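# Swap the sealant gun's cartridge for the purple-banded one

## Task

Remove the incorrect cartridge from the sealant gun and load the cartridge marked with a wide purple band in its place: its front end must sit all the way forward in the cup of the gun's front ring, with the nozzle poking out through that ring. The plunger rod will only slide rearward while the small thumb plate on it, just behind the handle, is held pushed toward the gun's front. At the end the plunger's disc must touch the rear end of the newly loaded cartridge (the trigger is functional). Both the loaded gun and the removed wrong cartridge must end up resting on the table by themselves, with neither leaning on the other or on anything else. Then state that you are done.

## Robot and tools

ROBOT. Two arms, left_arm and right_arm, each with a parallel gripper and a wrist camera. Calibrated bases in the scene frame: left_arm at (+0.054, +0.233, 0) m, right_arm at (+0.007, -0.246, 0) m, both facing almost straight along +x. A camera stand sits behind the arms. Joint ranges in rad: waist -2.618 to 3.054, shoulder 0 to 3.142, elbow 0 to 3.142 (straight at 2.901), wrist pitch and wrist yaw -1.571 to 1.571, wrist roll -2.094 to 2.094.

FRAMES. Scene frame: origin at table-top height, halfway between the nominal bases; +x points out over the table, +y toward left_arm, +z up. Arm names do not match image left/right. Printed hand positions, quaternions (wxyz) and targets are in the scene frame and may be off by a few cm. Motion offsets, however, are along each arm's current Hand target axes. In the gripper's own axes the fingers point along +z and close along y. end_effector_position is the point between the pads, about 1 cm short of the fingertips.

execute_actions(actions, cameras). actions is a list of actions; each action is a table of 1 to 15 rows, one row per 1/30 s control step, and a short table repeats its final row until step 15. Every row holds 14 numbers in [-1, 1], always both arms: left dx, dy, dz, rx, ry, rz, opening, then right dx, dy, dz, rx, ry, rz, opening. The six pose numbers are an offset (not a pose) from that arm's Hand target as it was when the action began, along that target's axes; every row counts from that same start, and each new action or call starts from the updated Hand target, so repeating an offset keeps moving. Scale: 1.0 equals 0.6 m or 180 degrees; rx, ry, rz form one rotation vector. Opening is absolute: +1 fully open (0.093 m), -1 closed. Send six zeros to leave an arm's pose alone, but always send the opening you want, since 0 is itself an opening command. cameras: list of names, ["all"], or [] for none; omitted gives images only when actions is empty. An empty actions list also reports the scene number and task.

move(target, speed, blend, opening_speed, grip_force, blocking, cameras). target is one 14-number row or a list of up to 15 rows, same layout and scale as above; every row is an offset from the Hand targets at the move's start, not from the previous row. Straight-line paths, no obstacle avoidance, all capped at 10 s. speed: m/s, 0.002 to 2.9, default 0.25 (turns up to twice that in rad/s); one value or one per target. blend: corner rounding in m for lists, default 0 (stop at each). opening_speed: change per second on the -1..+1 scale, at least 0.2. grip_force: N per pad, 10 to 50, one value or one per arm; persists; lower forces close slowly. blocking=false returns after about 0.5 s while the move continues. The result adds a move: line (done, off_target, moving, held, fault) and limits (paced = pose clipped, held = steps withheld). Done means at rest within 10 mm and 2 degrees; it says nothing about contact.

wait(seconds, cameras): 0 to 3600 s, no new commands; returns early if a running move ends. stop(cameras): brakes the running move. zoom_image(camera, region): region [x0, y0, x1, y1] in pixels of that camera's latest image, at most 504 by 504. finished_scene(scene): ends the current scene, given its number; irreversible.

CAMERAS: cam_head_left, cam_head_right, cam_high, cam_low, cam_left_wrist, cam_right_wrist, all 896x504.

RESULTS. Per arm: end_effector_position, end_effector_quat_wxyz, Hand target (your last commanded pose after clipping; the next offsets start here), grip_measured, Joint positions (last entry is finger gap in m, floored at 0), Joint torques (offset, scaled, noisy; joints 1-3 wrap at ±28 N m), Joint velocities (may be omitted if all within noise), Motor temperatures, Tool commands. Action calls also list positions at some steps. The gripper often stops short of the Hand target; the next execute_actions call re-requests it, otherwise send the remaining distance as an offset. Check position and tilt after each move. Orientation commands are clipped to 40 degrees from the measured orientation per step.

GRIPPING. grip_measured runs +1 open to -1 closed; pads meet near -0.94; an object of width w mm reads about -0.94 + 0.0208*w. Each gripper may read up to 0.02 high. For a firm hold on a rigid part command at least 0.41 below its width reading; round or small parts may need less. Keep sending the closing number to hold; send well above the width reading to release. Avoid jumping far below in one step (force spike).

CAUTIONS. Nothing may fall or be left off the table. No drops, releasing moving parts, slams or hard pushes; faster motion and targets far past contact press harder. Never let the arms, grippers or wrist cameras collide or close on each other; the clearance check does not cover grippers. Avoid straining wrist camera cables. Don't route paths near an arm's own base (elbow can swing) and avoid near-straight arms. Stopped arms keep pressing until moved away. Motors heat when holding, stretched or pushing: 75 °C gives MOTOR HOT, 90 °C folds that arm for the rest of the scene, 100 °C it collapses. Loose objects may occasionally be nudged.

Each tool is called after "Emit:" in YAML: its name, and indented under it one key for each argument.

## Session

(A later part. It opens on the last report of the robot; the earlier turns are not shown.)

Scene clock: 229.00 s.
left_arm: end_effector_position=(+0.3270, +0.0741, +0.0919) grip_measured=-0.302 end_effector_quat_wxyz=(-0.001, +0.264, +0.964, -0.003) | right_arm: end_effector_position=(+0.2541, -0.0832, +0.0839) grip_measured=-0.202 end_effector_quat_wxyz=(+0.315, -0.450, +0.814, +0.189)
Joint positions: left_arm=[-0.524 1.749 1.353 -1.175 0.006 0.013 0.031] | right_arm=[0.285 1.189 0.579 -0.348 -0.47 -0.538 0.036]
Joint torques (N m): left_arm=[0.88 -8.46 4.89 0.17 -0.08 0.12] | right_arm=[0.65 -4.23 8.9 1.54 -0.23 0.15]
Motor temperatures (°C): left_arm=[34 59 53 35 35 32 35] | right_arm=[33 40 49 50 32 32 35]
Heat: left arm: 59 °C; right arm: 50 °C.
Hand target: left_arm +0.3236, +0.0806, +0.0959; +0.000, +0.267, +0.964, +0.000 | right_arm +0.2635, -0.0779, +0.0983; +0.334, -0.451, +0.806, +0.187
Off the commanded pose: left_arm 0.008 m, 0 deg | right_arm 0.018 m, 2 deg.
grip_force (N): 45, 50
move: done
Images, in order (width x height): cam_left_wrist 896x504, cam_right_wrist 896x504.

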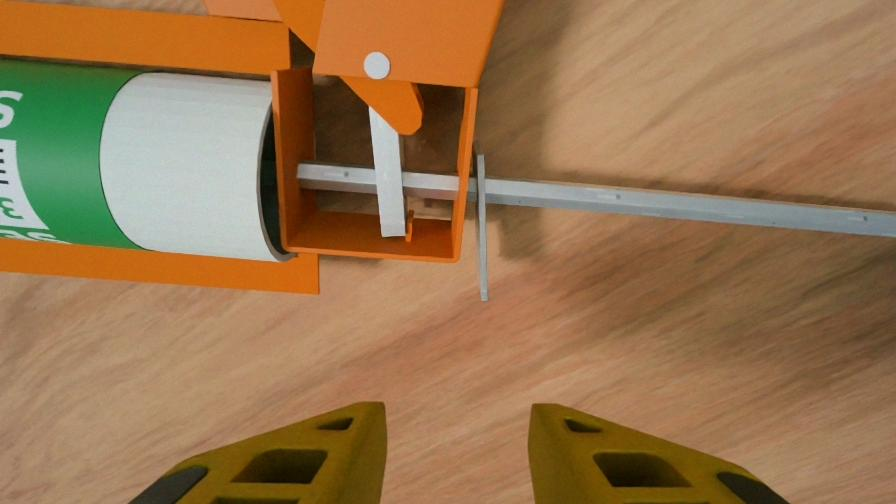

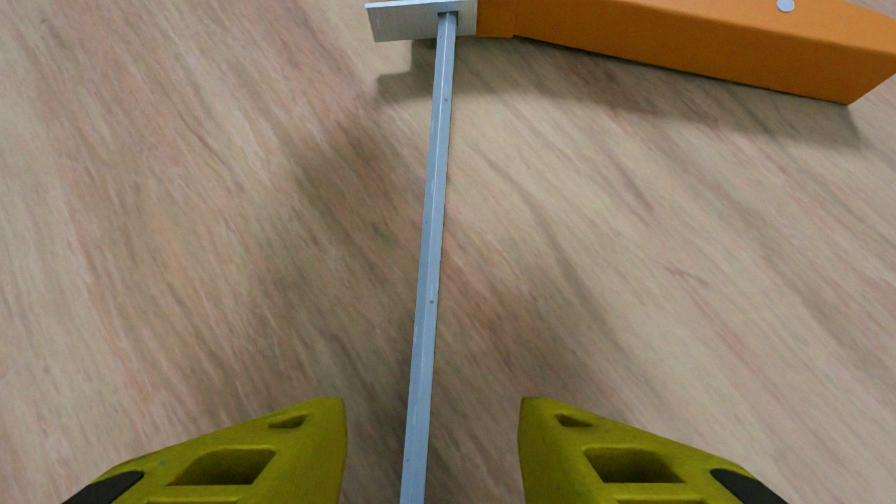

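Emit:
move:
  target:
    - [-0.0193,-0.0147,0.09,0,0,0.028,-0.3,0.1,0.0188,0.08,0.0165,0,0.0165,-0.2]
  speed: 0.15
  cameras: ["cam_right_wrist","cam_left_wrist"]

Scene clock: 247.30 s.
left_arm: end_effector_position=(+0.3301, +0.0683, +0.0483) grip_measured=-0.302 end_effector_quat_wxyz=(+0.002, +0.298, +0.954, -0.004) | right_arm: end_effector_position=(+0.2490, -0.0814, +0.0225) grip_measured=-0.202 end_effector_quat_wxyz=(+0.335, -0.423, +0.824, +0.174)
Joint positions: left_arm=[-0.535 1.803 1.242 -1.003 0.006 0.073 0.031] | right_arm=[0.34 1.31 0.338 0.088 -0.391 -0.431 0.036]
Joint torques (N m): left_arm=[-0.59 -6.02 4.86 0.47 -0.07 0.11] | right_arm=[0.69 -3.38 4.51 1.85 -0.13 0.2]
Motor temperatures (°C): left_arm=[33 59 53 35 34 32 35] | right_arm=[33 39 50 51 32 32 34]
Heat: left arm: 59 °C; right arm: 51 °C.
Hand target: left_arm +0.3290, +0.0670, +0.0419; +0.000, +0.309, +0.951, +0.000 | right_arm +0.2495, -0.0792, +0.0220; +0.341, -0.421, +0.822, +0.175
Off the commanded pose: left_arm 0.007 m, 1 deg | right_arm 0.002 m, 1 deg.
grip_force (N): 45, 50
move: done
Images, in order (width x height): cam_left_wrist 896x504, cam_right_wrist 896x504.

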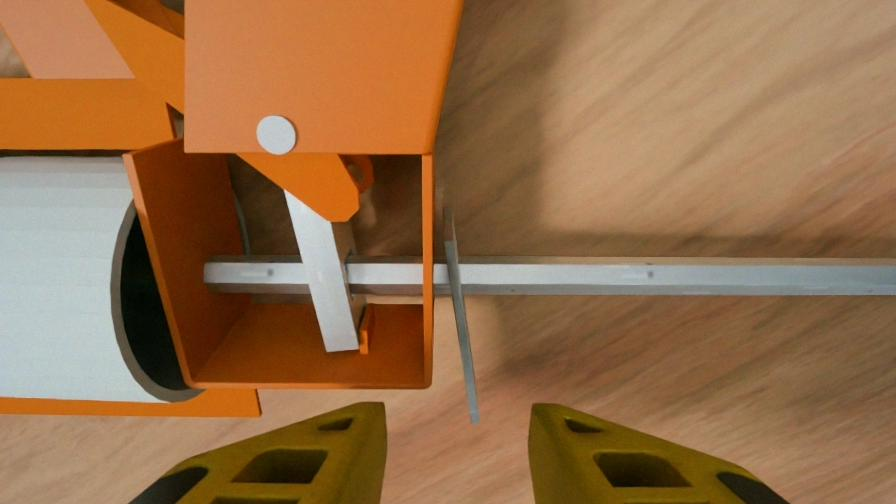

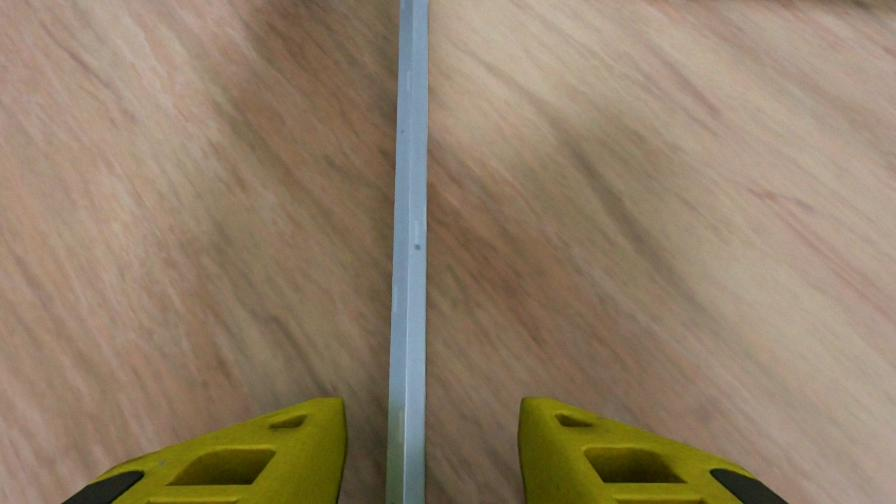

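Emit:
execute_actions:
  actions: []
  cameras: ["cam_left_wrist","cam_high","cam_right_wrist"]

Scene clock: 266.97 s.
left_arm: end_effector_position=(+0.3301, +0.0683, +0.0483) grip_measured=-0.302 end_effector_quat_wxyz=(+0.002, +0.298, +0.954, -0.004) | right_arm: end_effector_position=(+0.2491, -0.0814, +0.0225) grip_measured=-0.202 end_effector_quat_wxyz=(+0.336, -0.423, +0.824, +0.174)
Joint positions: left_arm=[-0.535 1.803 1.242 -1.003 0.006 0.073 0.031] | right_arm=[0.34 1.31 0.338 0.089 -0.391 -0.431 0.036]
Joint velocities: within noise
Joint torques (N m): left_arm=[-0.55 -6 4.82 0.45 -0.08 0.12] | right_arm=[0.66 -3.41 4.46 1.87 -0.12 0.19]
Motor temperatures (°C): left_arm=[33 57 52 35 34 32 35] | right_arm=[33 39 49 52 32 32 34]
Heat: left arm: 57 °C; right arm: 52 °C.
Hand target: left_arm +0.3289, +0.0670, +0.0419; +0.000, +0.309, +0.951, +0.000 | right_arm +0.2495, -0.0792, +0.0220; +0.341, -0.421, +0.822, +0.175
Tool commands: left_gripper/opening=-0.3 right_gripper/opening=-0.2
Off the commanded pose: left_arm 0.007 m, 1 deg | right_arm 0.002 m, 1 deg.
grip_force (N): 45, 50
Images, in order (width x height): cam_high 896x504, cam_left_wrist 896x504, cam_right_wrist 896x504.

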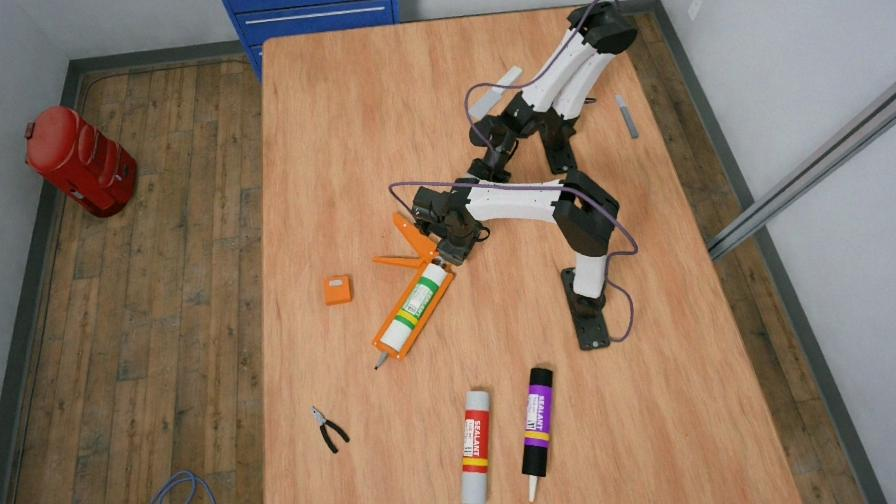

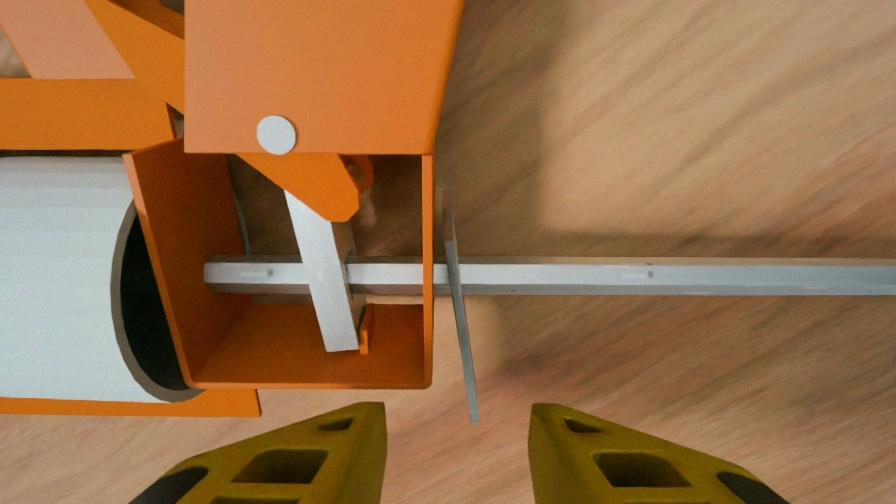

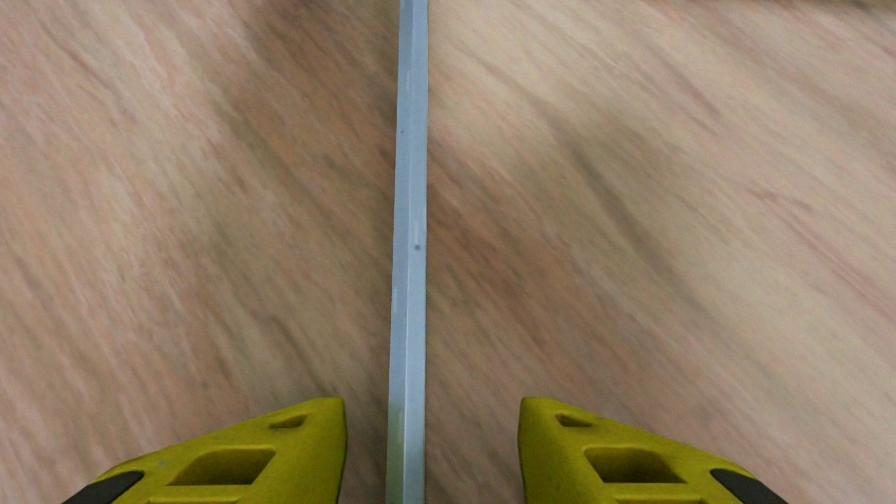

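Emit:
move:
  target: [0.001,0,0.041,0,0,0,-0.3,0,0.009,0,0,0,0,-0.2]
  speed: 0.08
  cameras: ["cam_left_wrist","cam_right_wrist"]

Scene clock: 273.90 s.
left_arm: end_effector_position=(+0.3239, +0.0719, +0.0251) grip_measured=-0.302 end_effector_quat_wxyz=(-0.011, +0.298, +0.954, -0.001) | right_arm: end_effector_position=(+0.2433, -0.0787, +0.0185) grip_measured=-0.202 end_effector_quat_wxyz=(+0.329, -0.423, +0.826, +0.174)
Joint positions: left_arm=[-0.535 1.833 1.18 -0.939 0.006 0.073 0.031] | right_arm=[0.364 1.31 0.326 0.093 -0.375 -0.411 0.036]
Joint torques (N m): left_arm=[-0.5 -5.71 4.63 0.66 -0.07 0.11] | right_arm=[0.72 -4.82 4.53 1.87 -0.11 0.18]
Motor temperatures (°C): left_arm=[33 57 52 35 34 32 35] | right_arm=[33 39 48 52 32 32 34]
Heat: left arm: 57 °C; right arm: 52 °C.
Hand target: left_arm +0.3285, +0.0674, +0.0173; +0.000, +0.309, +0.951, +0.000 | right_arm +0.2451, -0.0760, +0.0220; +0.341, -0.421, +0.822, +0.175
Off the commanded pose: left_arm 0.010 m, 2 deg | right_arm 0.005 m, 2 deg.
grip_force (N): 45, 50
move: done

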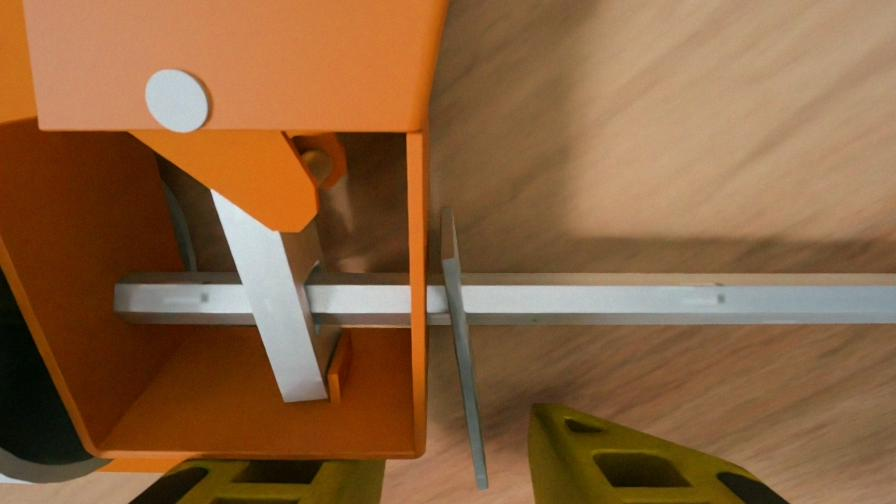

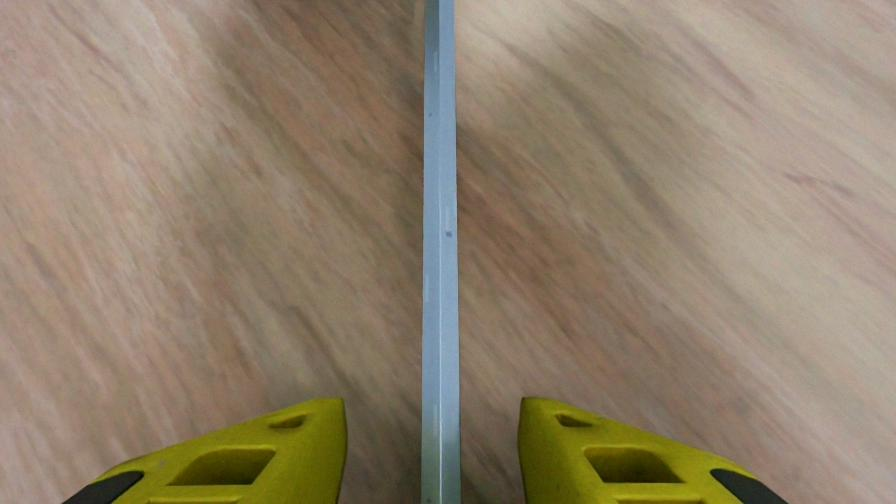

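Emit:
move:
  target: [-0.012,0,0.0,0,0,0,-0.3,0,0.0,0,0,0,0,-0.2]
  speed: 0.08
  cameras: ["cam_left_wrist"]

Emit:
zoom_image:
  camera: "cam_left_wrist"
  region: [350, 380, 600, 504]

Scene clock: 279.60 s.
left_arm: end_effector_position=(+0.3224, +0.0731, +0.0189) grip_measured=-0.302 end_effector_quat_wxyz=(-0.021, +0.298, +0.954, +0.002) | right_arm: end_effector_position=(+0.2434, -0.0788, +0.0184) grip_measured=-0.202 end_effector_quat_wxyz=(+0.328, -0.423, +0.827, +0.174)
Joint positions: left_arm=[-0.535 1.854 1.18 -0.939 0.005 0.073 0.031] | right_arm=[0.364 1.31 0.326 0.093 -0.375 -0.41 0.036]
Joint torques (N m): left_arm=[-0.72 -5.74 7.06 0.55 -0.06 0.09] | right_arm=[0.69 -4.78 4.53 1.86 -0.11 0.19]
Motor temperatures (°C): left_arm=[33 56 52 36 33 32 35] | right_arm=[33 40 48 52 32 32 34]
Heat: left arm: 56 °C; right arm: 52 °C.
Hand target: left_arm +0.3344, +0.0631, +0.0174; +0.000, +0.309, +0.951, +0.000 | right_arm +0.2451, -0.0760, +0.0220; +0.341, -0.421, +0.822, +0.175
Off the commanded pose: left_arm 0.016 m, 3 deg | right_arm 0.005 m, 2 deg.
grip_force (N): 45, 50
move: off_target (left_arm)

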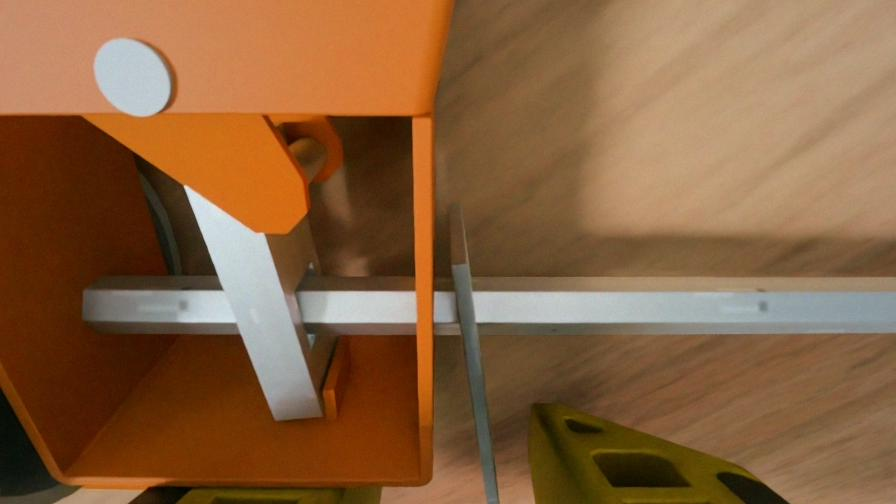

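Scaled by 2.016 from the camera's image (finer frame: 1280x720).

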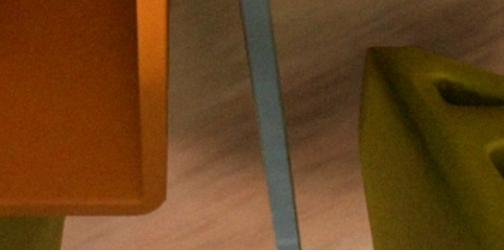

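Emit:
move:
  target: [-0.008,0,-0.055,0,0,0,-0.3,0,0.0,0,0,0,0,-0.2]
  speed: 0.1
  cameras: ["cam_left_wrist"]

Scene clock: 294.30 s.
left_arm: end_effector_position=(+0.3321, +0.0673, +0.0398) grip_measured=-0.302 end_effector_quat_wxyz=(-0.016, +0.298, +0.954, +0.001) | right_arm: end_effector_position=(+0.2434, -0.0788, +0.0184) grip_measured=-0.202 end_effector_quat_wxyz=(+0.328, -0.423, +0.827, +0.174)
Joint positions: left_arm=[-0.535 1.854 1.27 -1.018 0.005 0.073 0.031] | right_arm=[0.364 1.31 0.326 0.093 -0.375 -0.41 0.036]
Joint torques (N m): left_arm=[-0.8 -7.88 8.02 0.09 -0.06 0.08] | right_arm=[0.72 -4.75 4.51 1.87 -0.11 0.17]
Motor temperatures (°C): left_arm=[33 55 53 36 33 32 35] | right_arm=[33 40 48 52 32 32 34]
Heat: left arm: 55 °C; right arm: 52 °C.
Hand target: left_arm +0.3382, +0.0603, +0.0504; +0.000, +0.309, +0.951, +0.000 | right_arm +0.2451, -0.0760, +0.0220; +0.341, -0.421, +0.822, +0.175
Off the commanded pose: left_arm 0.014 m, 2 deg | right_arm 0.005 m, 2 deg.
grip_force (N): 45, 50
move: off_target (left_arm)

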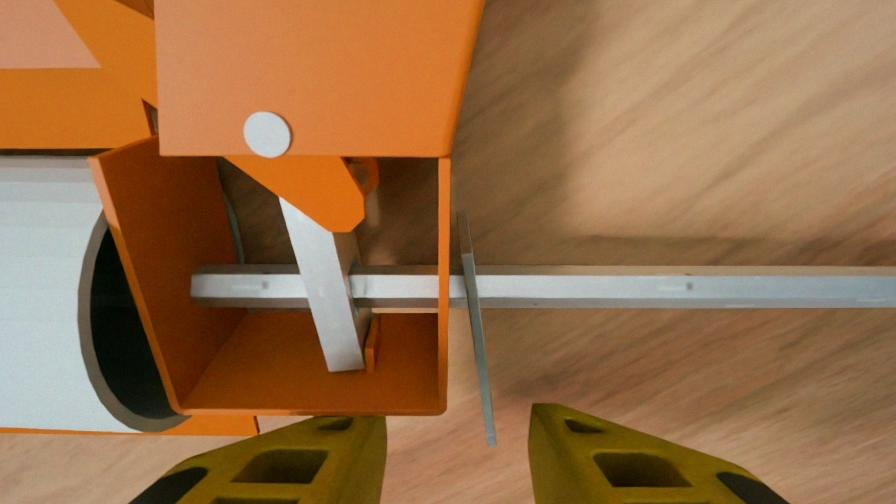

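Emit:
move:
  target: [0.0,0,0.05,0,0,0,-0.3,0,0.0,0,0,0,0,-0.2]
  speed: 0.1
  cameras: ["cam_left_wrist"]

Scene clock: 297.67 s.
left_arm: end_effector_position=(+0.3341, +0.0665, +0.0298) grip_measured=-0.302 end_effector_quat_wxyz=(-0.010, +0.298, +0.954, +0.001) | right_arm: end_effector_position=(+0.2435, -0.0789, +0.0185) grip_measured=-0.202 end_effector_quat_wxyz=(+0.329, -0.423, +0.826, +0.174)
Joint positions: left_arm=[-0.535 1.865 1.243 -0.969 0.003 0.073 0.031] | right_arm=[0.364 1.31 0.326 0.093 -0.374 -0.41 0.036]
Joint torques (N m): left_arm=[-0.8 -5.7 4.6 0.71 -0.04 0.09] | right_arm=[0.72 -4.81 4.49 1.87 -0.11 0.17]
Motor temperatures (°C): left_arm=[33 56 53 36 33 32 35] | right_arm=[33 40 48 52 32 32 34]
Heat: left arm: 56 °C; right arm: 52 °C.
Hand target: left_arm +0.3382, +0.0603, +0.0203; +0.000, +0.309, +0.951, +0.000 | right_arm +0.2451, -0.0760, +0.0220; +0.341, -0.421, +0.822, +0.175
Off the commanded pose: left_arm 0.012 m, 2 deg | right_arm 0.005 m, 1 deg.
grip_force (N): 45, 50
move: off_target (left_arm)

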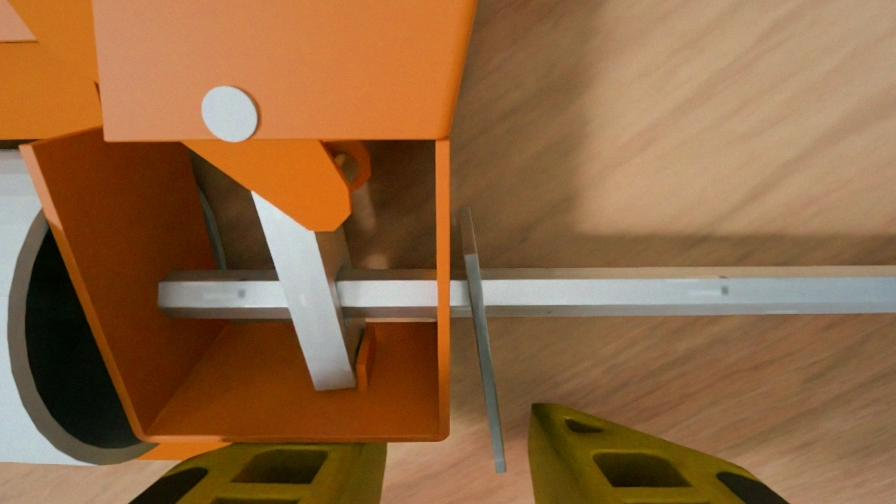

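Emit:
move:
  target: [-0.008,0,0.012,0,0,0,-0.3,0,0.0,0,0,0,0,-0.2]
  speed: 0.1
  cameras: ["cam_left_wrist"]

Scene clock: 300.33 s.
left_arm: end_effector_position=(+0.3349, +0.0665, +0.0223) grip_measured=-0.302 end_effector_quat_wxyz=(-0.016, +0.299, +0.954, +0.004) | right_arm: end_effector_position=(+0.2445, -0.0795, +0.0185) grip_measured=-0.202 end_effector_quat_wxyz=(+0.330, -0.422, +0.827, +0.171)
Joint positions: left_arm=[-0.536 1.889 1.243 -0.957 0 0.073 0.031] | right_arm=[0.364 1.31 0.326 0.096 -0.368 -0.41 0.036]
Joint torques (N m): left_arm=[-0.87 -5.59 5.03 0.76 -0.02 0.07] | right_arm=[0.69 -4.72 4.48 1.83 -0.2 0.18]
Motor temperatures (°C): left_arm=[33 55 53 36 33 32 35] | right_arm=[33 40 48 52 32 32 34]
Heat: left arm: 55 °C; right arm: 52 °C.
Hand target: left_arm +0.3421, +0.0575, +0.0132; +0.000, +0.309, +0.951, +0.000 | right_arm +0.2451, -0.0760, +0.0220; +0.341, -0.421, +0.822, +0.175
Off the commanded pose: left_arm 0.015 m, 2 deg | right_arm 0.005 m, 1 deg.
grip_force (N): 45, 50
move: off_target (left_arm)

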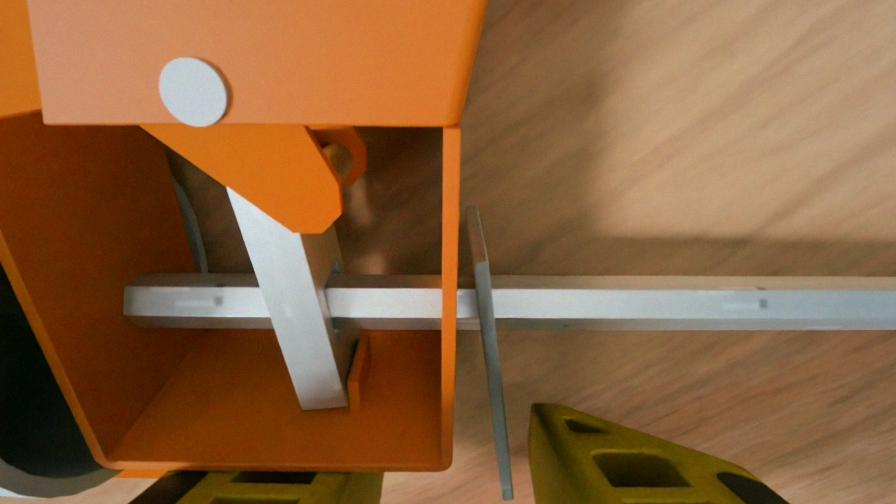

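Emit:
move:
  target: [-0.016,0,-0.006,0,0,0,-0.3,0,0.0,0,0,0,0,-0.2]
  speed: 0.1
  cameras: ["cam_left_wrist"]

Scene clock: 305.27 s.
left_arm: end_effector_position=(+0.3368, +0.0653, +0.0179) grip_measured=-0.302 end_effector_quat_wxyz=(-0.022, +0.300, +0.954, +0.007) | right_arm: end_effector_position=(+0.2449, -0.0799, +0.0184) grip_measured=-0.202 end_effector_quat_wxyz=(+0.330, -0.422, +0.827, +0.169)
Joint positions: left_arm=[-0.538 1.916 1.26 -0.961 -0.004 0.073 0.031] | right_arm=[0.364 1.31 0.326 0.096 -0.365 -0.41 0.036]
Joint torques (N m): left_arm=[-0.87 -5.83 7.84 0.54 0.02 0.05] | right_arm=[0.72 -4.78 4.52 1.83 -0.22 0.18]
Motor temperatures (°C): left_arm=[33 55 54 36 33 32 35] | right_arm=[33 40 47 52 32 32 34]
Heat: left arm: 55 °C; right arm: 52 °C.
Hand target: left_arm +0.3499, +0.0519, +0.0168; +0.000, +0.309, +0.951, +0.000 | right_arm +0.2452, -0.0760, +0.0221; +0.341, -0.421, +0.822, +0.175
Off the commanded pose: left_arm 0.019 m, 3 deg | right_arm 0.005 m, 1 deg.
grip_force (N): 45, 50
move: off_target (left_arm)

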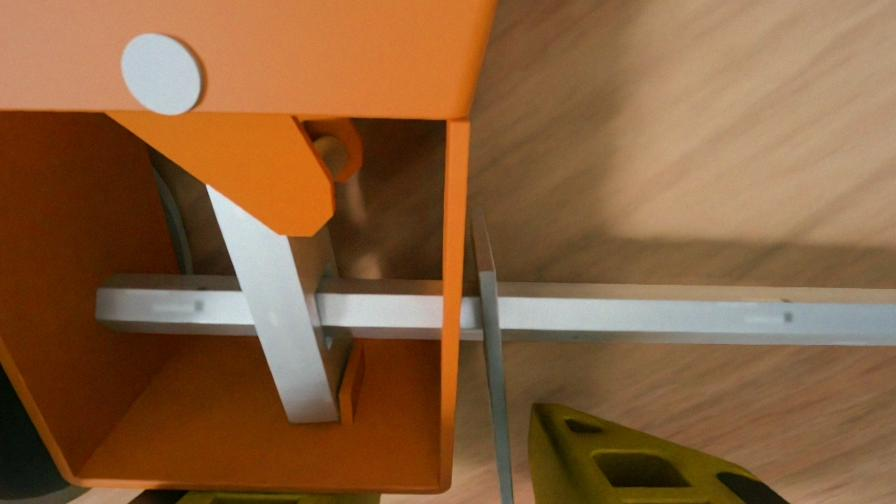

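Emit:
move:
  target: [0.008,-0.006,-0.055,0,0,0,-0.55,0,0.0,0,0,0,0,-0.2]
  speed: 0.1
  cameras: ["cam_left_wrist"]

Scene clock: 312.67 s.
left_arm: end_effector_position=(+0.3393, +0.0595, +0.0352) grip_measured=-0.548 end_effector_quat_wxyz=(-0.018, +0.306, +0.952, +0.008) | right_arm: end_effector_position=(+0.2450, -0.0799, +0.0185) grip_measured=-0.202 end_effector_quat_wxyz=(+0.331, -0.422, +0.827, +0.169)
Joint positions: left_arm=[-0.55 1.902 1.315 -1.022 -0.007 0.073 0.019] | right_arm=[0.364 1.31 0.326 0.097 -0.364 -0.41 0.036]
Joint torques (N m): left_arm=[-0.62 -9.24 7.84 0.12 0.04 -0.03] | right_arm=[0.7 -4.7 4.51 1.81 -0.23 0.2]
Motor temperatures (°C): left_arm=[33 55 55 36 33 32 35] | right_arm=[33 40 47 52 32 32 34]
Heat: left arm: 55 °C; right arm: 52 °C.
Hand target: left_arm +0.3439, +0.0518, +0.0498; +0.000, +0.309, +0.951, +0.000 | right_arm +0.2451, -0.0760, +0.0220; +0.341, -0.421, +0.822, +0.175
Off the commanded pose: left_arm 0.017 m, 2 deg | right_arm 0.005 m, 1 deg.
grip_force (N): 45, 50
move: off_target (left_arm)

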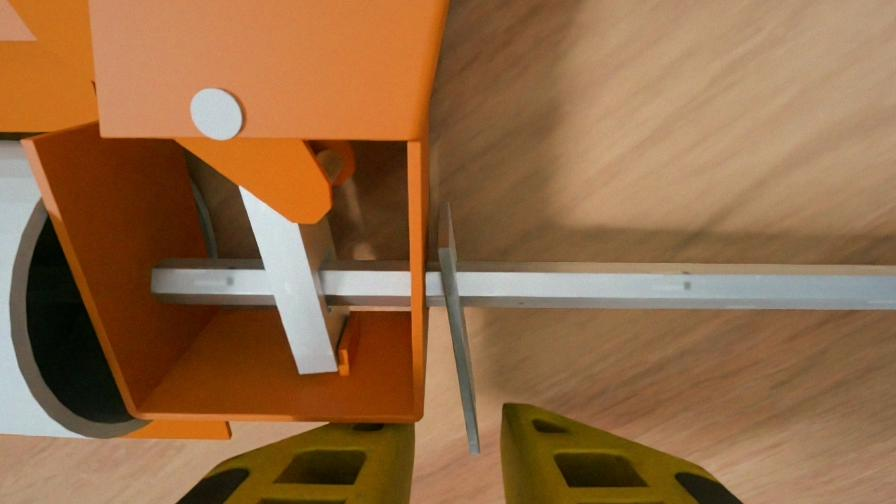

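Emit:
move:
  target: [-0.006,-0.005,0.05,0,0,0,-0.55,0,0.0,0,0,0,0,-0.2]
  speed: 0.1
  cameras: ["cam_left_wrist"]

Scene clock: 315.70 s.
left_arm: end_effector_position=(+0.3395, +0.0569, +0.0324) grip_measured=-0.548 end_effector_quat_wxyz=(-0.013, +0.308, +0.951, +0.006) | right_arm: end_effector_position=(+0.2452, -0.0800, +0.0185) grip_measured=-0.202 end_effector_quat_wxyz=(+0.331, -0.421, +0.827, +0.169)
Joint positions: left_arm=[-0.556 1.902 1.304 -1 -0.006 0.071 0.019] | right_arm=[0.364 1.31 0.326 0.097 -0.363 -0.41 0.036]
Joint torques (N m): left_arm=[-0.85 -5.49 4.33 0.82 0.05 -0.14] | right_arm=[0.72 -4.79 4.48 1.82 -0.24 0.18]
Motor temperatures (°C): left_arm=[33 56 55 36 33 32 35] | right_arm=[33 40 47 52 32 32 34]
Heat: left arm: 56 °C; right arm: 52 °C.
Hand target: left_arm +0.3450, +0.0473, +0.0198; +0.000, +0.309, +0.951, +0.000 | right_arm +0.2452, -0.0760, +0.0221; +0.341, -0.421, +0.822, +0.175
Off the commanded pose: left_arm 0.017 m, 2 deg | right_arm 0.005 m, 1 deg.
grip_force (N): 45, 50
move: off_target (left_arm)

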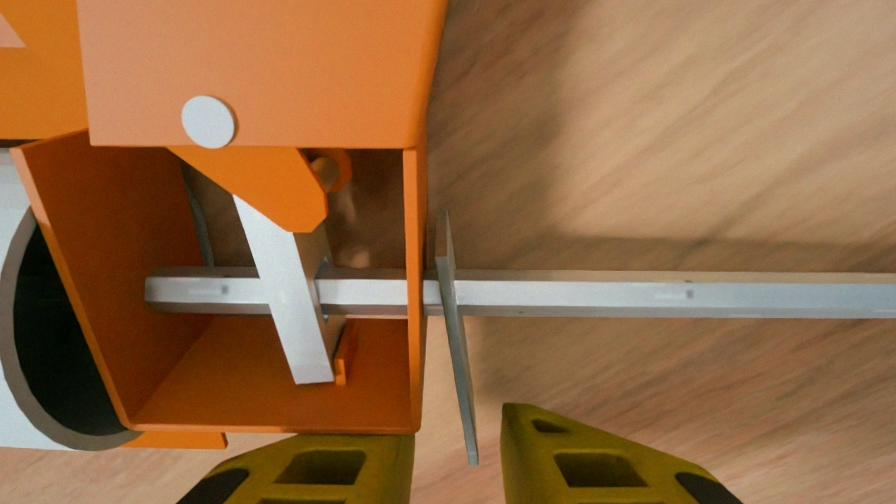

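Emit:
move:
  target: [-0.002,0.0,0.02,0,0,0,-0.55,0,0.0,0,0,0,0,-0.2]
  speed: 0.1
  cameras: ["cam_left_wrist"]

Scene clock: 317.80 s.
left_arm: end_effector_position=(+0.3395, +0.0570, +0.0194) grip_measured=-0.548 end_effector_quat_wxyz=(-0.016, +0.307, +0.951, +0.007) | right_arm: end_effector_position=(+0.2458, -0.0806, +0.0184) grip_measured=-0.202 end_effector_quat_wxyz=(+0.331, -0.421, +0.828, +0.167)
Joint positions: left_arm=[-0.556 1.926 1.282 -0.961 -0.006 0.07 0.019] | right_arm=[0.364 1.31 0.326 0.098 -0.359 -0.41 0.036]
Joint torques (N m): left_arm=[-0.91 -5.71 4.62 0.87 0.04 -0.11] | right_arm=[0.7 -4.74 4.55 1.84 -0.3 0.17]
Motor temperatures (°C): left_arm=[33 56 54 36 33 32 35] | right_arm=[33 40 47 52 32 32 34]
Heat: left arm: 56 °C; right arm: 52 °C.
Hand target: left_arm +0.3461, +0.0465, +0.0078; +0.000, +0.309, +0.951, +0.000 | right_arm +0.2451, -0.0760, +0.0220; +0.341, -0.421, +0.822, +0.175
Off the commanded pose: left_arm 0.017 m, 2 deg | right_arm 0.006 m, 2 deg.
grip_force (N): 45, 50
move: off_target (left_arm)

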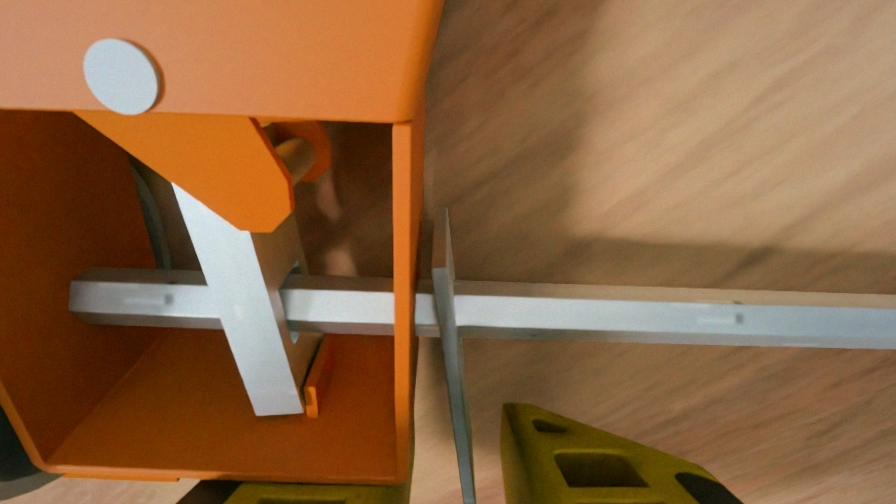

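Emit:
wait:
  seconds: 0.1
  cameras: ["cam_right_wrist","cam_high"]

Emit:
zoom_image:
  camera: "cam_high"
  region: [360, 190, 520, 380]

Scene clock: 321.27 s.
left_arm: end_effector_position=(+0.3395, +0.0570, +0.0194) grip_measured=-0.548 end_effector_quat_wxyz=(-0.016, +0.307, +0.951, +0.007) | right_arm: end_effector_position=(+0.2458, -0.0806, +0.0184) grip_measured=-0.202 end_effector_quat_wxyz=(+0.331, -0.421, +0.828, +0.167)
Joint positions: left_arm=[-0.556 1.926 1.282 -0.961 -0.006 0.07 0.019] | right_arm=[0.364 1.31 0.326 0.098 -0.359 -0.41 0.036]
Joint torques (N m): left_arm=[-0.9 -5.72 4.56 0.86 0.05 -0.11] | right_arm=[0.73 -4.79 4.53 1.82 -0.29 0.18]
Motor temperatures (°C): left_arm=[33 56 54 36 33 32 35] | right_arm=[33 40 47 53 32 32 34]
Heat: left arm: 56 °C; right arm: 53 °C.
Hand target: left_arm +0.3461, +0.0465, +0.0078; +0.000, +0.309, +0.951, +0.000 | right_arm +0.2451, -0.0760, +0.0220; +0.341, -0.421, +0.822, +0.175
Tool commands: left_gripper/opening=-0.55 right_gripper/opening=-0.2
Off the commanded pose: left_arm 0.017 m, 2 deg | right_arm 0.006 m, 2 deg.
grip_force (N): 45, 50
wait: 0.10 s; at rest from the start
Images, in order (width x height): cam_high 896x504, cam_right_wrist 896x504.

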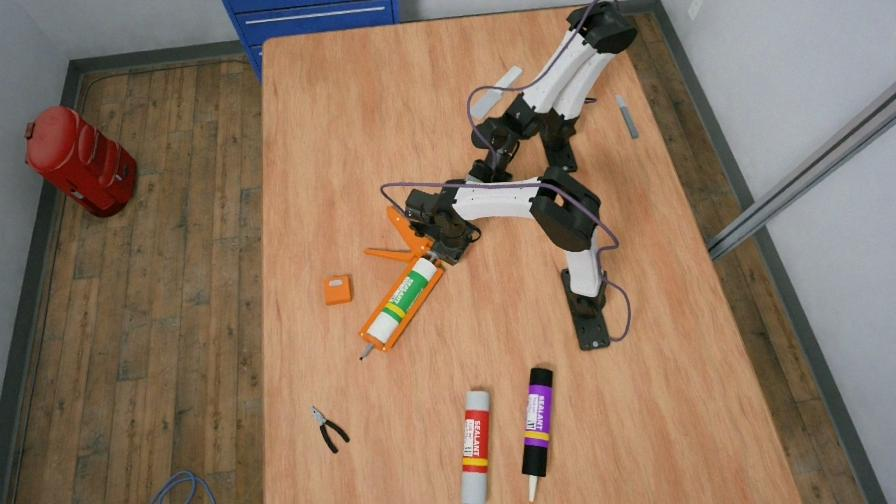

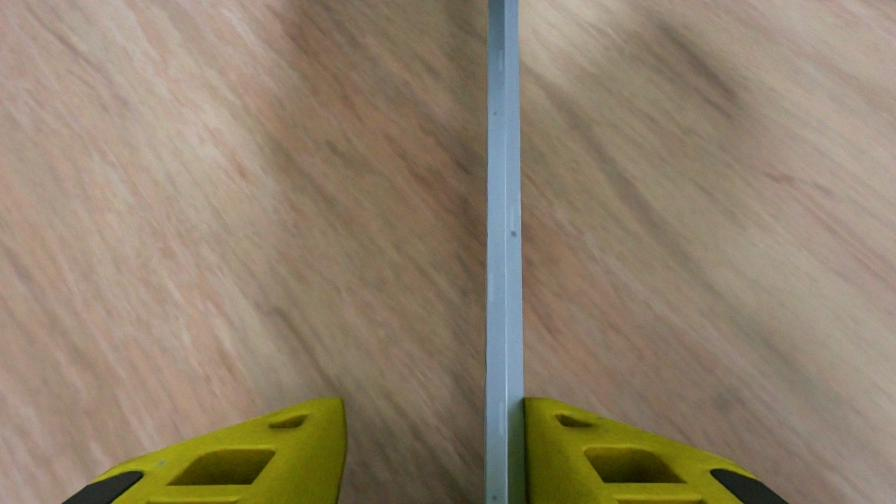

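Scaled by 2.653 from the camera's image (finer frame: 1280x720).

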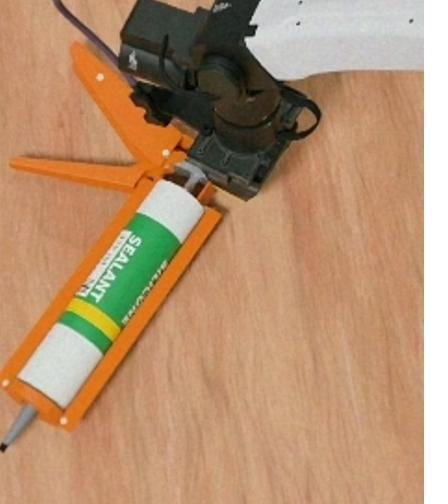

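Emit:
move:
  target: [0.0,0.0,-0.045,0,0,0,-0.55,0,-0.014,0,0,0,0,-0.2]
  speed: 0.1
  cameras: ["cam_left_wrist", "cam_right_wrist"]

Scene clock: 340.53 s.
left_arm: end_effector_position=(+0.3400, +0.0566, +0.0229) grip_measured=-0.548 end_effector_quat_wxyz=(-0.018, +0.307, +0.951, +0.008) | right_arm: end_effector_position=(+0.2465, -0.0830, +0.0172) grip_measured=-0.202 end_effector_quat_wxyz=(+0.329, -0.418, +0.829, +0.171)
Joint positions: left_arm=[-0.556 1.926 1.297 -0.979 -0.006 0.07 0.019] | right_arm=[0.345 1.318 0.326 0.098 -0.378 -0.417 0.036]
Joint torques (N m): left_arm=[-0.91 -8.62 8.1 0.12 0.05 -0.1] | right_arm=[-1.13 -3.34 5.86 1.75 -0.37 -0.1]
Motor temperatures (°C): left_arm=[33 55 54 36 33 32 35] | right_arm=[33 40 47 54 32 32 33]
Heat: left arm: 55 °C; right arm: 54 °C.
Hand target: left_arm +0.3461, +0.0465, +0.0348; +0.000, +0.309, +0.951, +0.000 | right_arm +0.2519, -0.0809, +0.0220; +0.341, -0.421, +0.822, +0.175
Off the commanded pose: left_arm 0.017 m, 2 deg | right_arm 0.008 m, 2 deg.
grip_force (N): 45, 50
move: off_target (left_arm)

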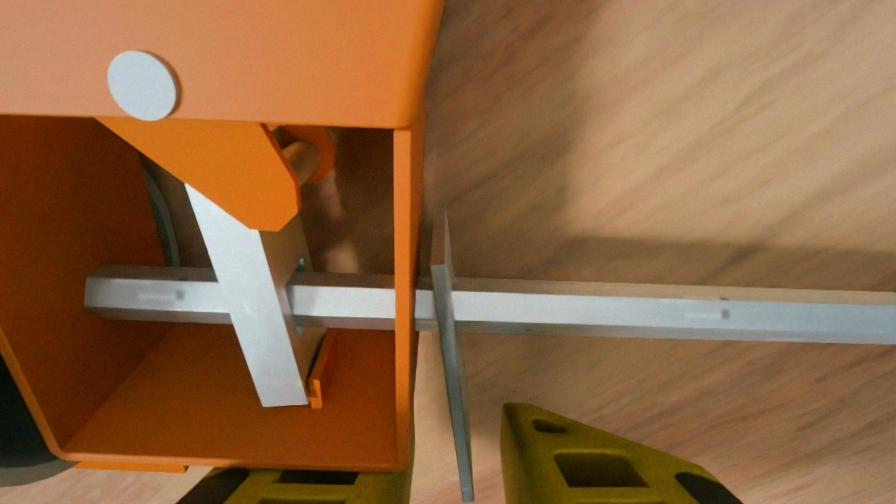

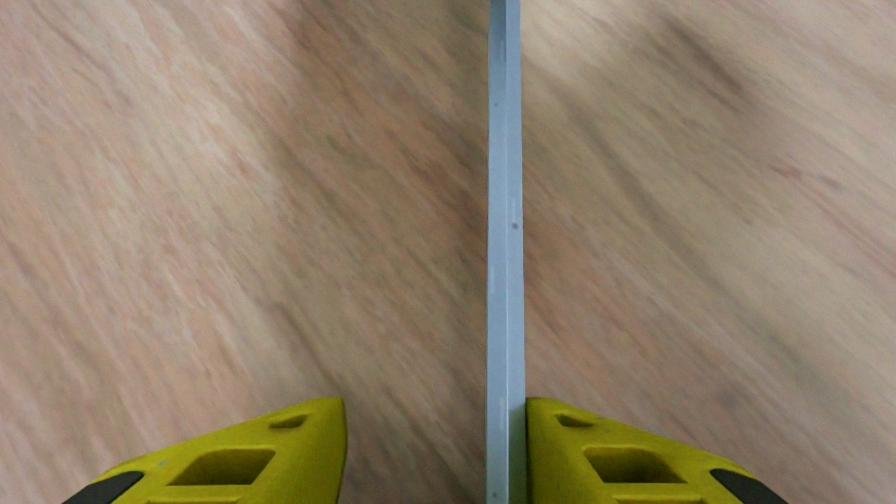

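Emit:
move:
  target: [0.0,0.0,-0.02,0,0,0,-0.55,0,-0.012,0,0,0,0,-0.2]
  speed: 0.1
  cameras: ["cam_left_wrist", "cam_right_wrist"]

Scene clock: 342.90 s.
left_arm: end_effector_position=(+0.3416, +0.0556, +0.0312) grip_measured=-0.548 end_effector_quat_wxyz=(-0.019, +0.307, +0.951, +0.008) | right_arm: end_effector_position=(+0.2481, -0.0870, +0.0150) grip_measured=-0.202 end_effector_quat_wxyz=(+0.328, -0.419, +0.828, +0.175)
Joint positions: left_arm=[-0.556 1.924 1.329 -1.016 -0.006 0.07 0.019] | right_arm=[0.314 1.334 0.326 0.103 -0.406 -0.445 0.036]
Joint torques (N m): left_arm=[-0.92 -9.57 8.01 0.02 0.04 -0.1] | right_arm=[-1.16 -3.22 7.17 1.62 -0.28 -0.1]
Motor temperatures (°C): left_arm=[33 56 54 36 33 32 35] | right_arm=[33 40 47 54 32 32 33]
Heat: left arm: 56 °C; right arm: 54 °C.
Hand target: left_arm +0.3460, +0.0465, +0.0468; +0.000, +0.309, +0.951, +0.000 | right_arm +0.2578, -0.0851, +0.0220; +0.341, -0.421, +0.822, +0.175
Off the commanded pose: left_arm 0.019 m, 2 deg | right_arm 0.012 m, 2 deg.
grip_force (N): 45, 50
move: off_target (left_arm, right_arm)

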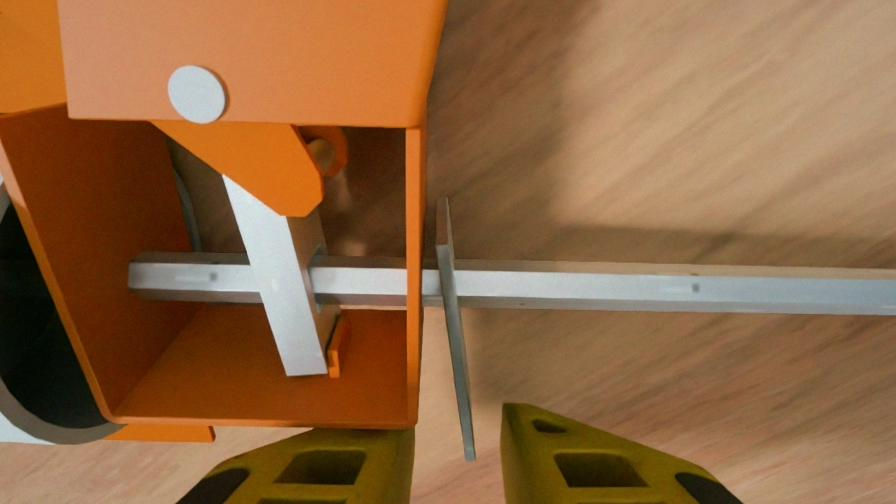

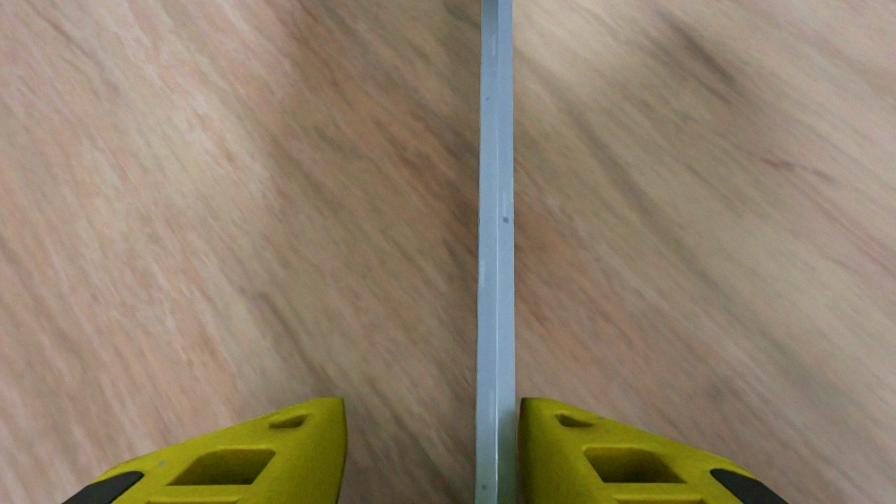

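Emit:
move:
  target: [0.0,0.0,0,0,0,0,-0.55,0,0,0,0,0,0,-1]
  speed: 0.1
  opening_speed: 0.6
  cameras: ["cam_left_wrist", "cam_right_wrist"]

Scene clock: 348.67 s.
left_arm: end_effector_position=(+0.3399, +0.0564, +0.0313) grip_measured=-0.548 end_effector_quat_wxyz=(-0.023, +0.307, +0.951, +0.008) | right_arm: end_effector_position=(+0.2517, -0.0912, +0.0147) grip_measured=-0.926 end_effector_quat_wxyz=(+0.331, -0.413, +0.832, +0.166)
Joint positions: left_arm=[-0.556 1.924 1.329 -1.024 -0.005 0.07 0.019] | right_arm=[0.305 1.334 0.326 0.107 -0.39 -0.444 0.001]
Joint torques (N m): left_arm=[-0.87 -9.55 7.97 0.11 0.03 -0.1] | right_arm=[-0.28 -3.17 7.2 1.6 -0.48 -0.11]
Motor temperatures (°C): left_arm=[33 58 56 36 33 32 35] | right_arm=[33 40 47 54 32 32 33]
Heat: left arm: 58 °C; right arm: 54 °C.
Hand target: left_arm +0.3460, +0.0465, +0.0468; +0.000, +0.309, +0.951, +0.000 | right_arm +0.2578, -0.0851, +0.0220; +0.341, -0.421, +0.822, +0.175
Off the commanded pose: left_arm 0.019 m, 3 deg | right_arm 0.011 m, 2 deg.
grip_force (N): 45, 50
move: done

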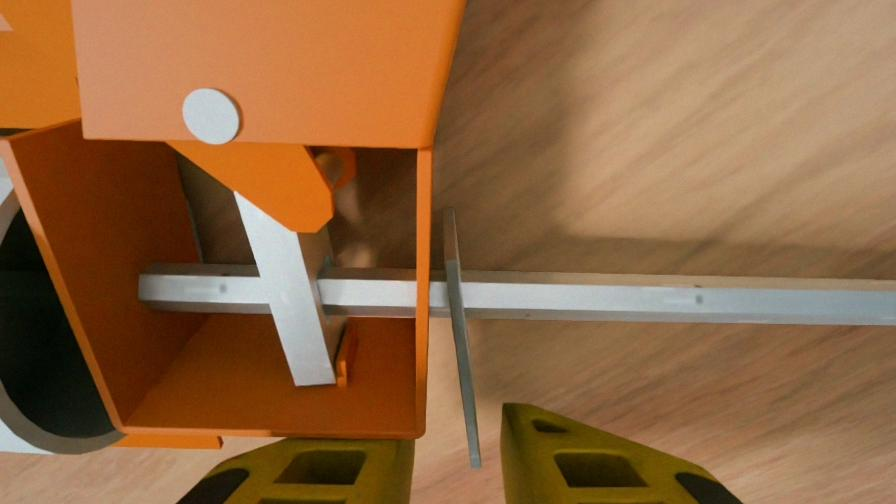

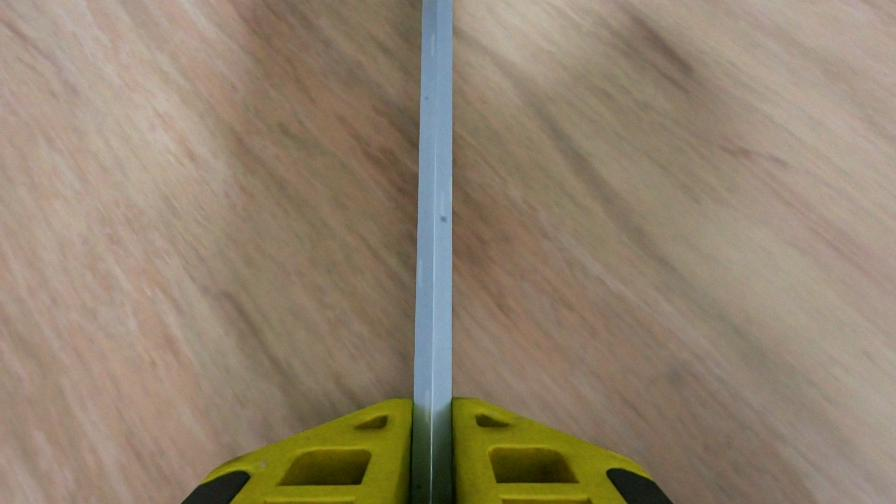

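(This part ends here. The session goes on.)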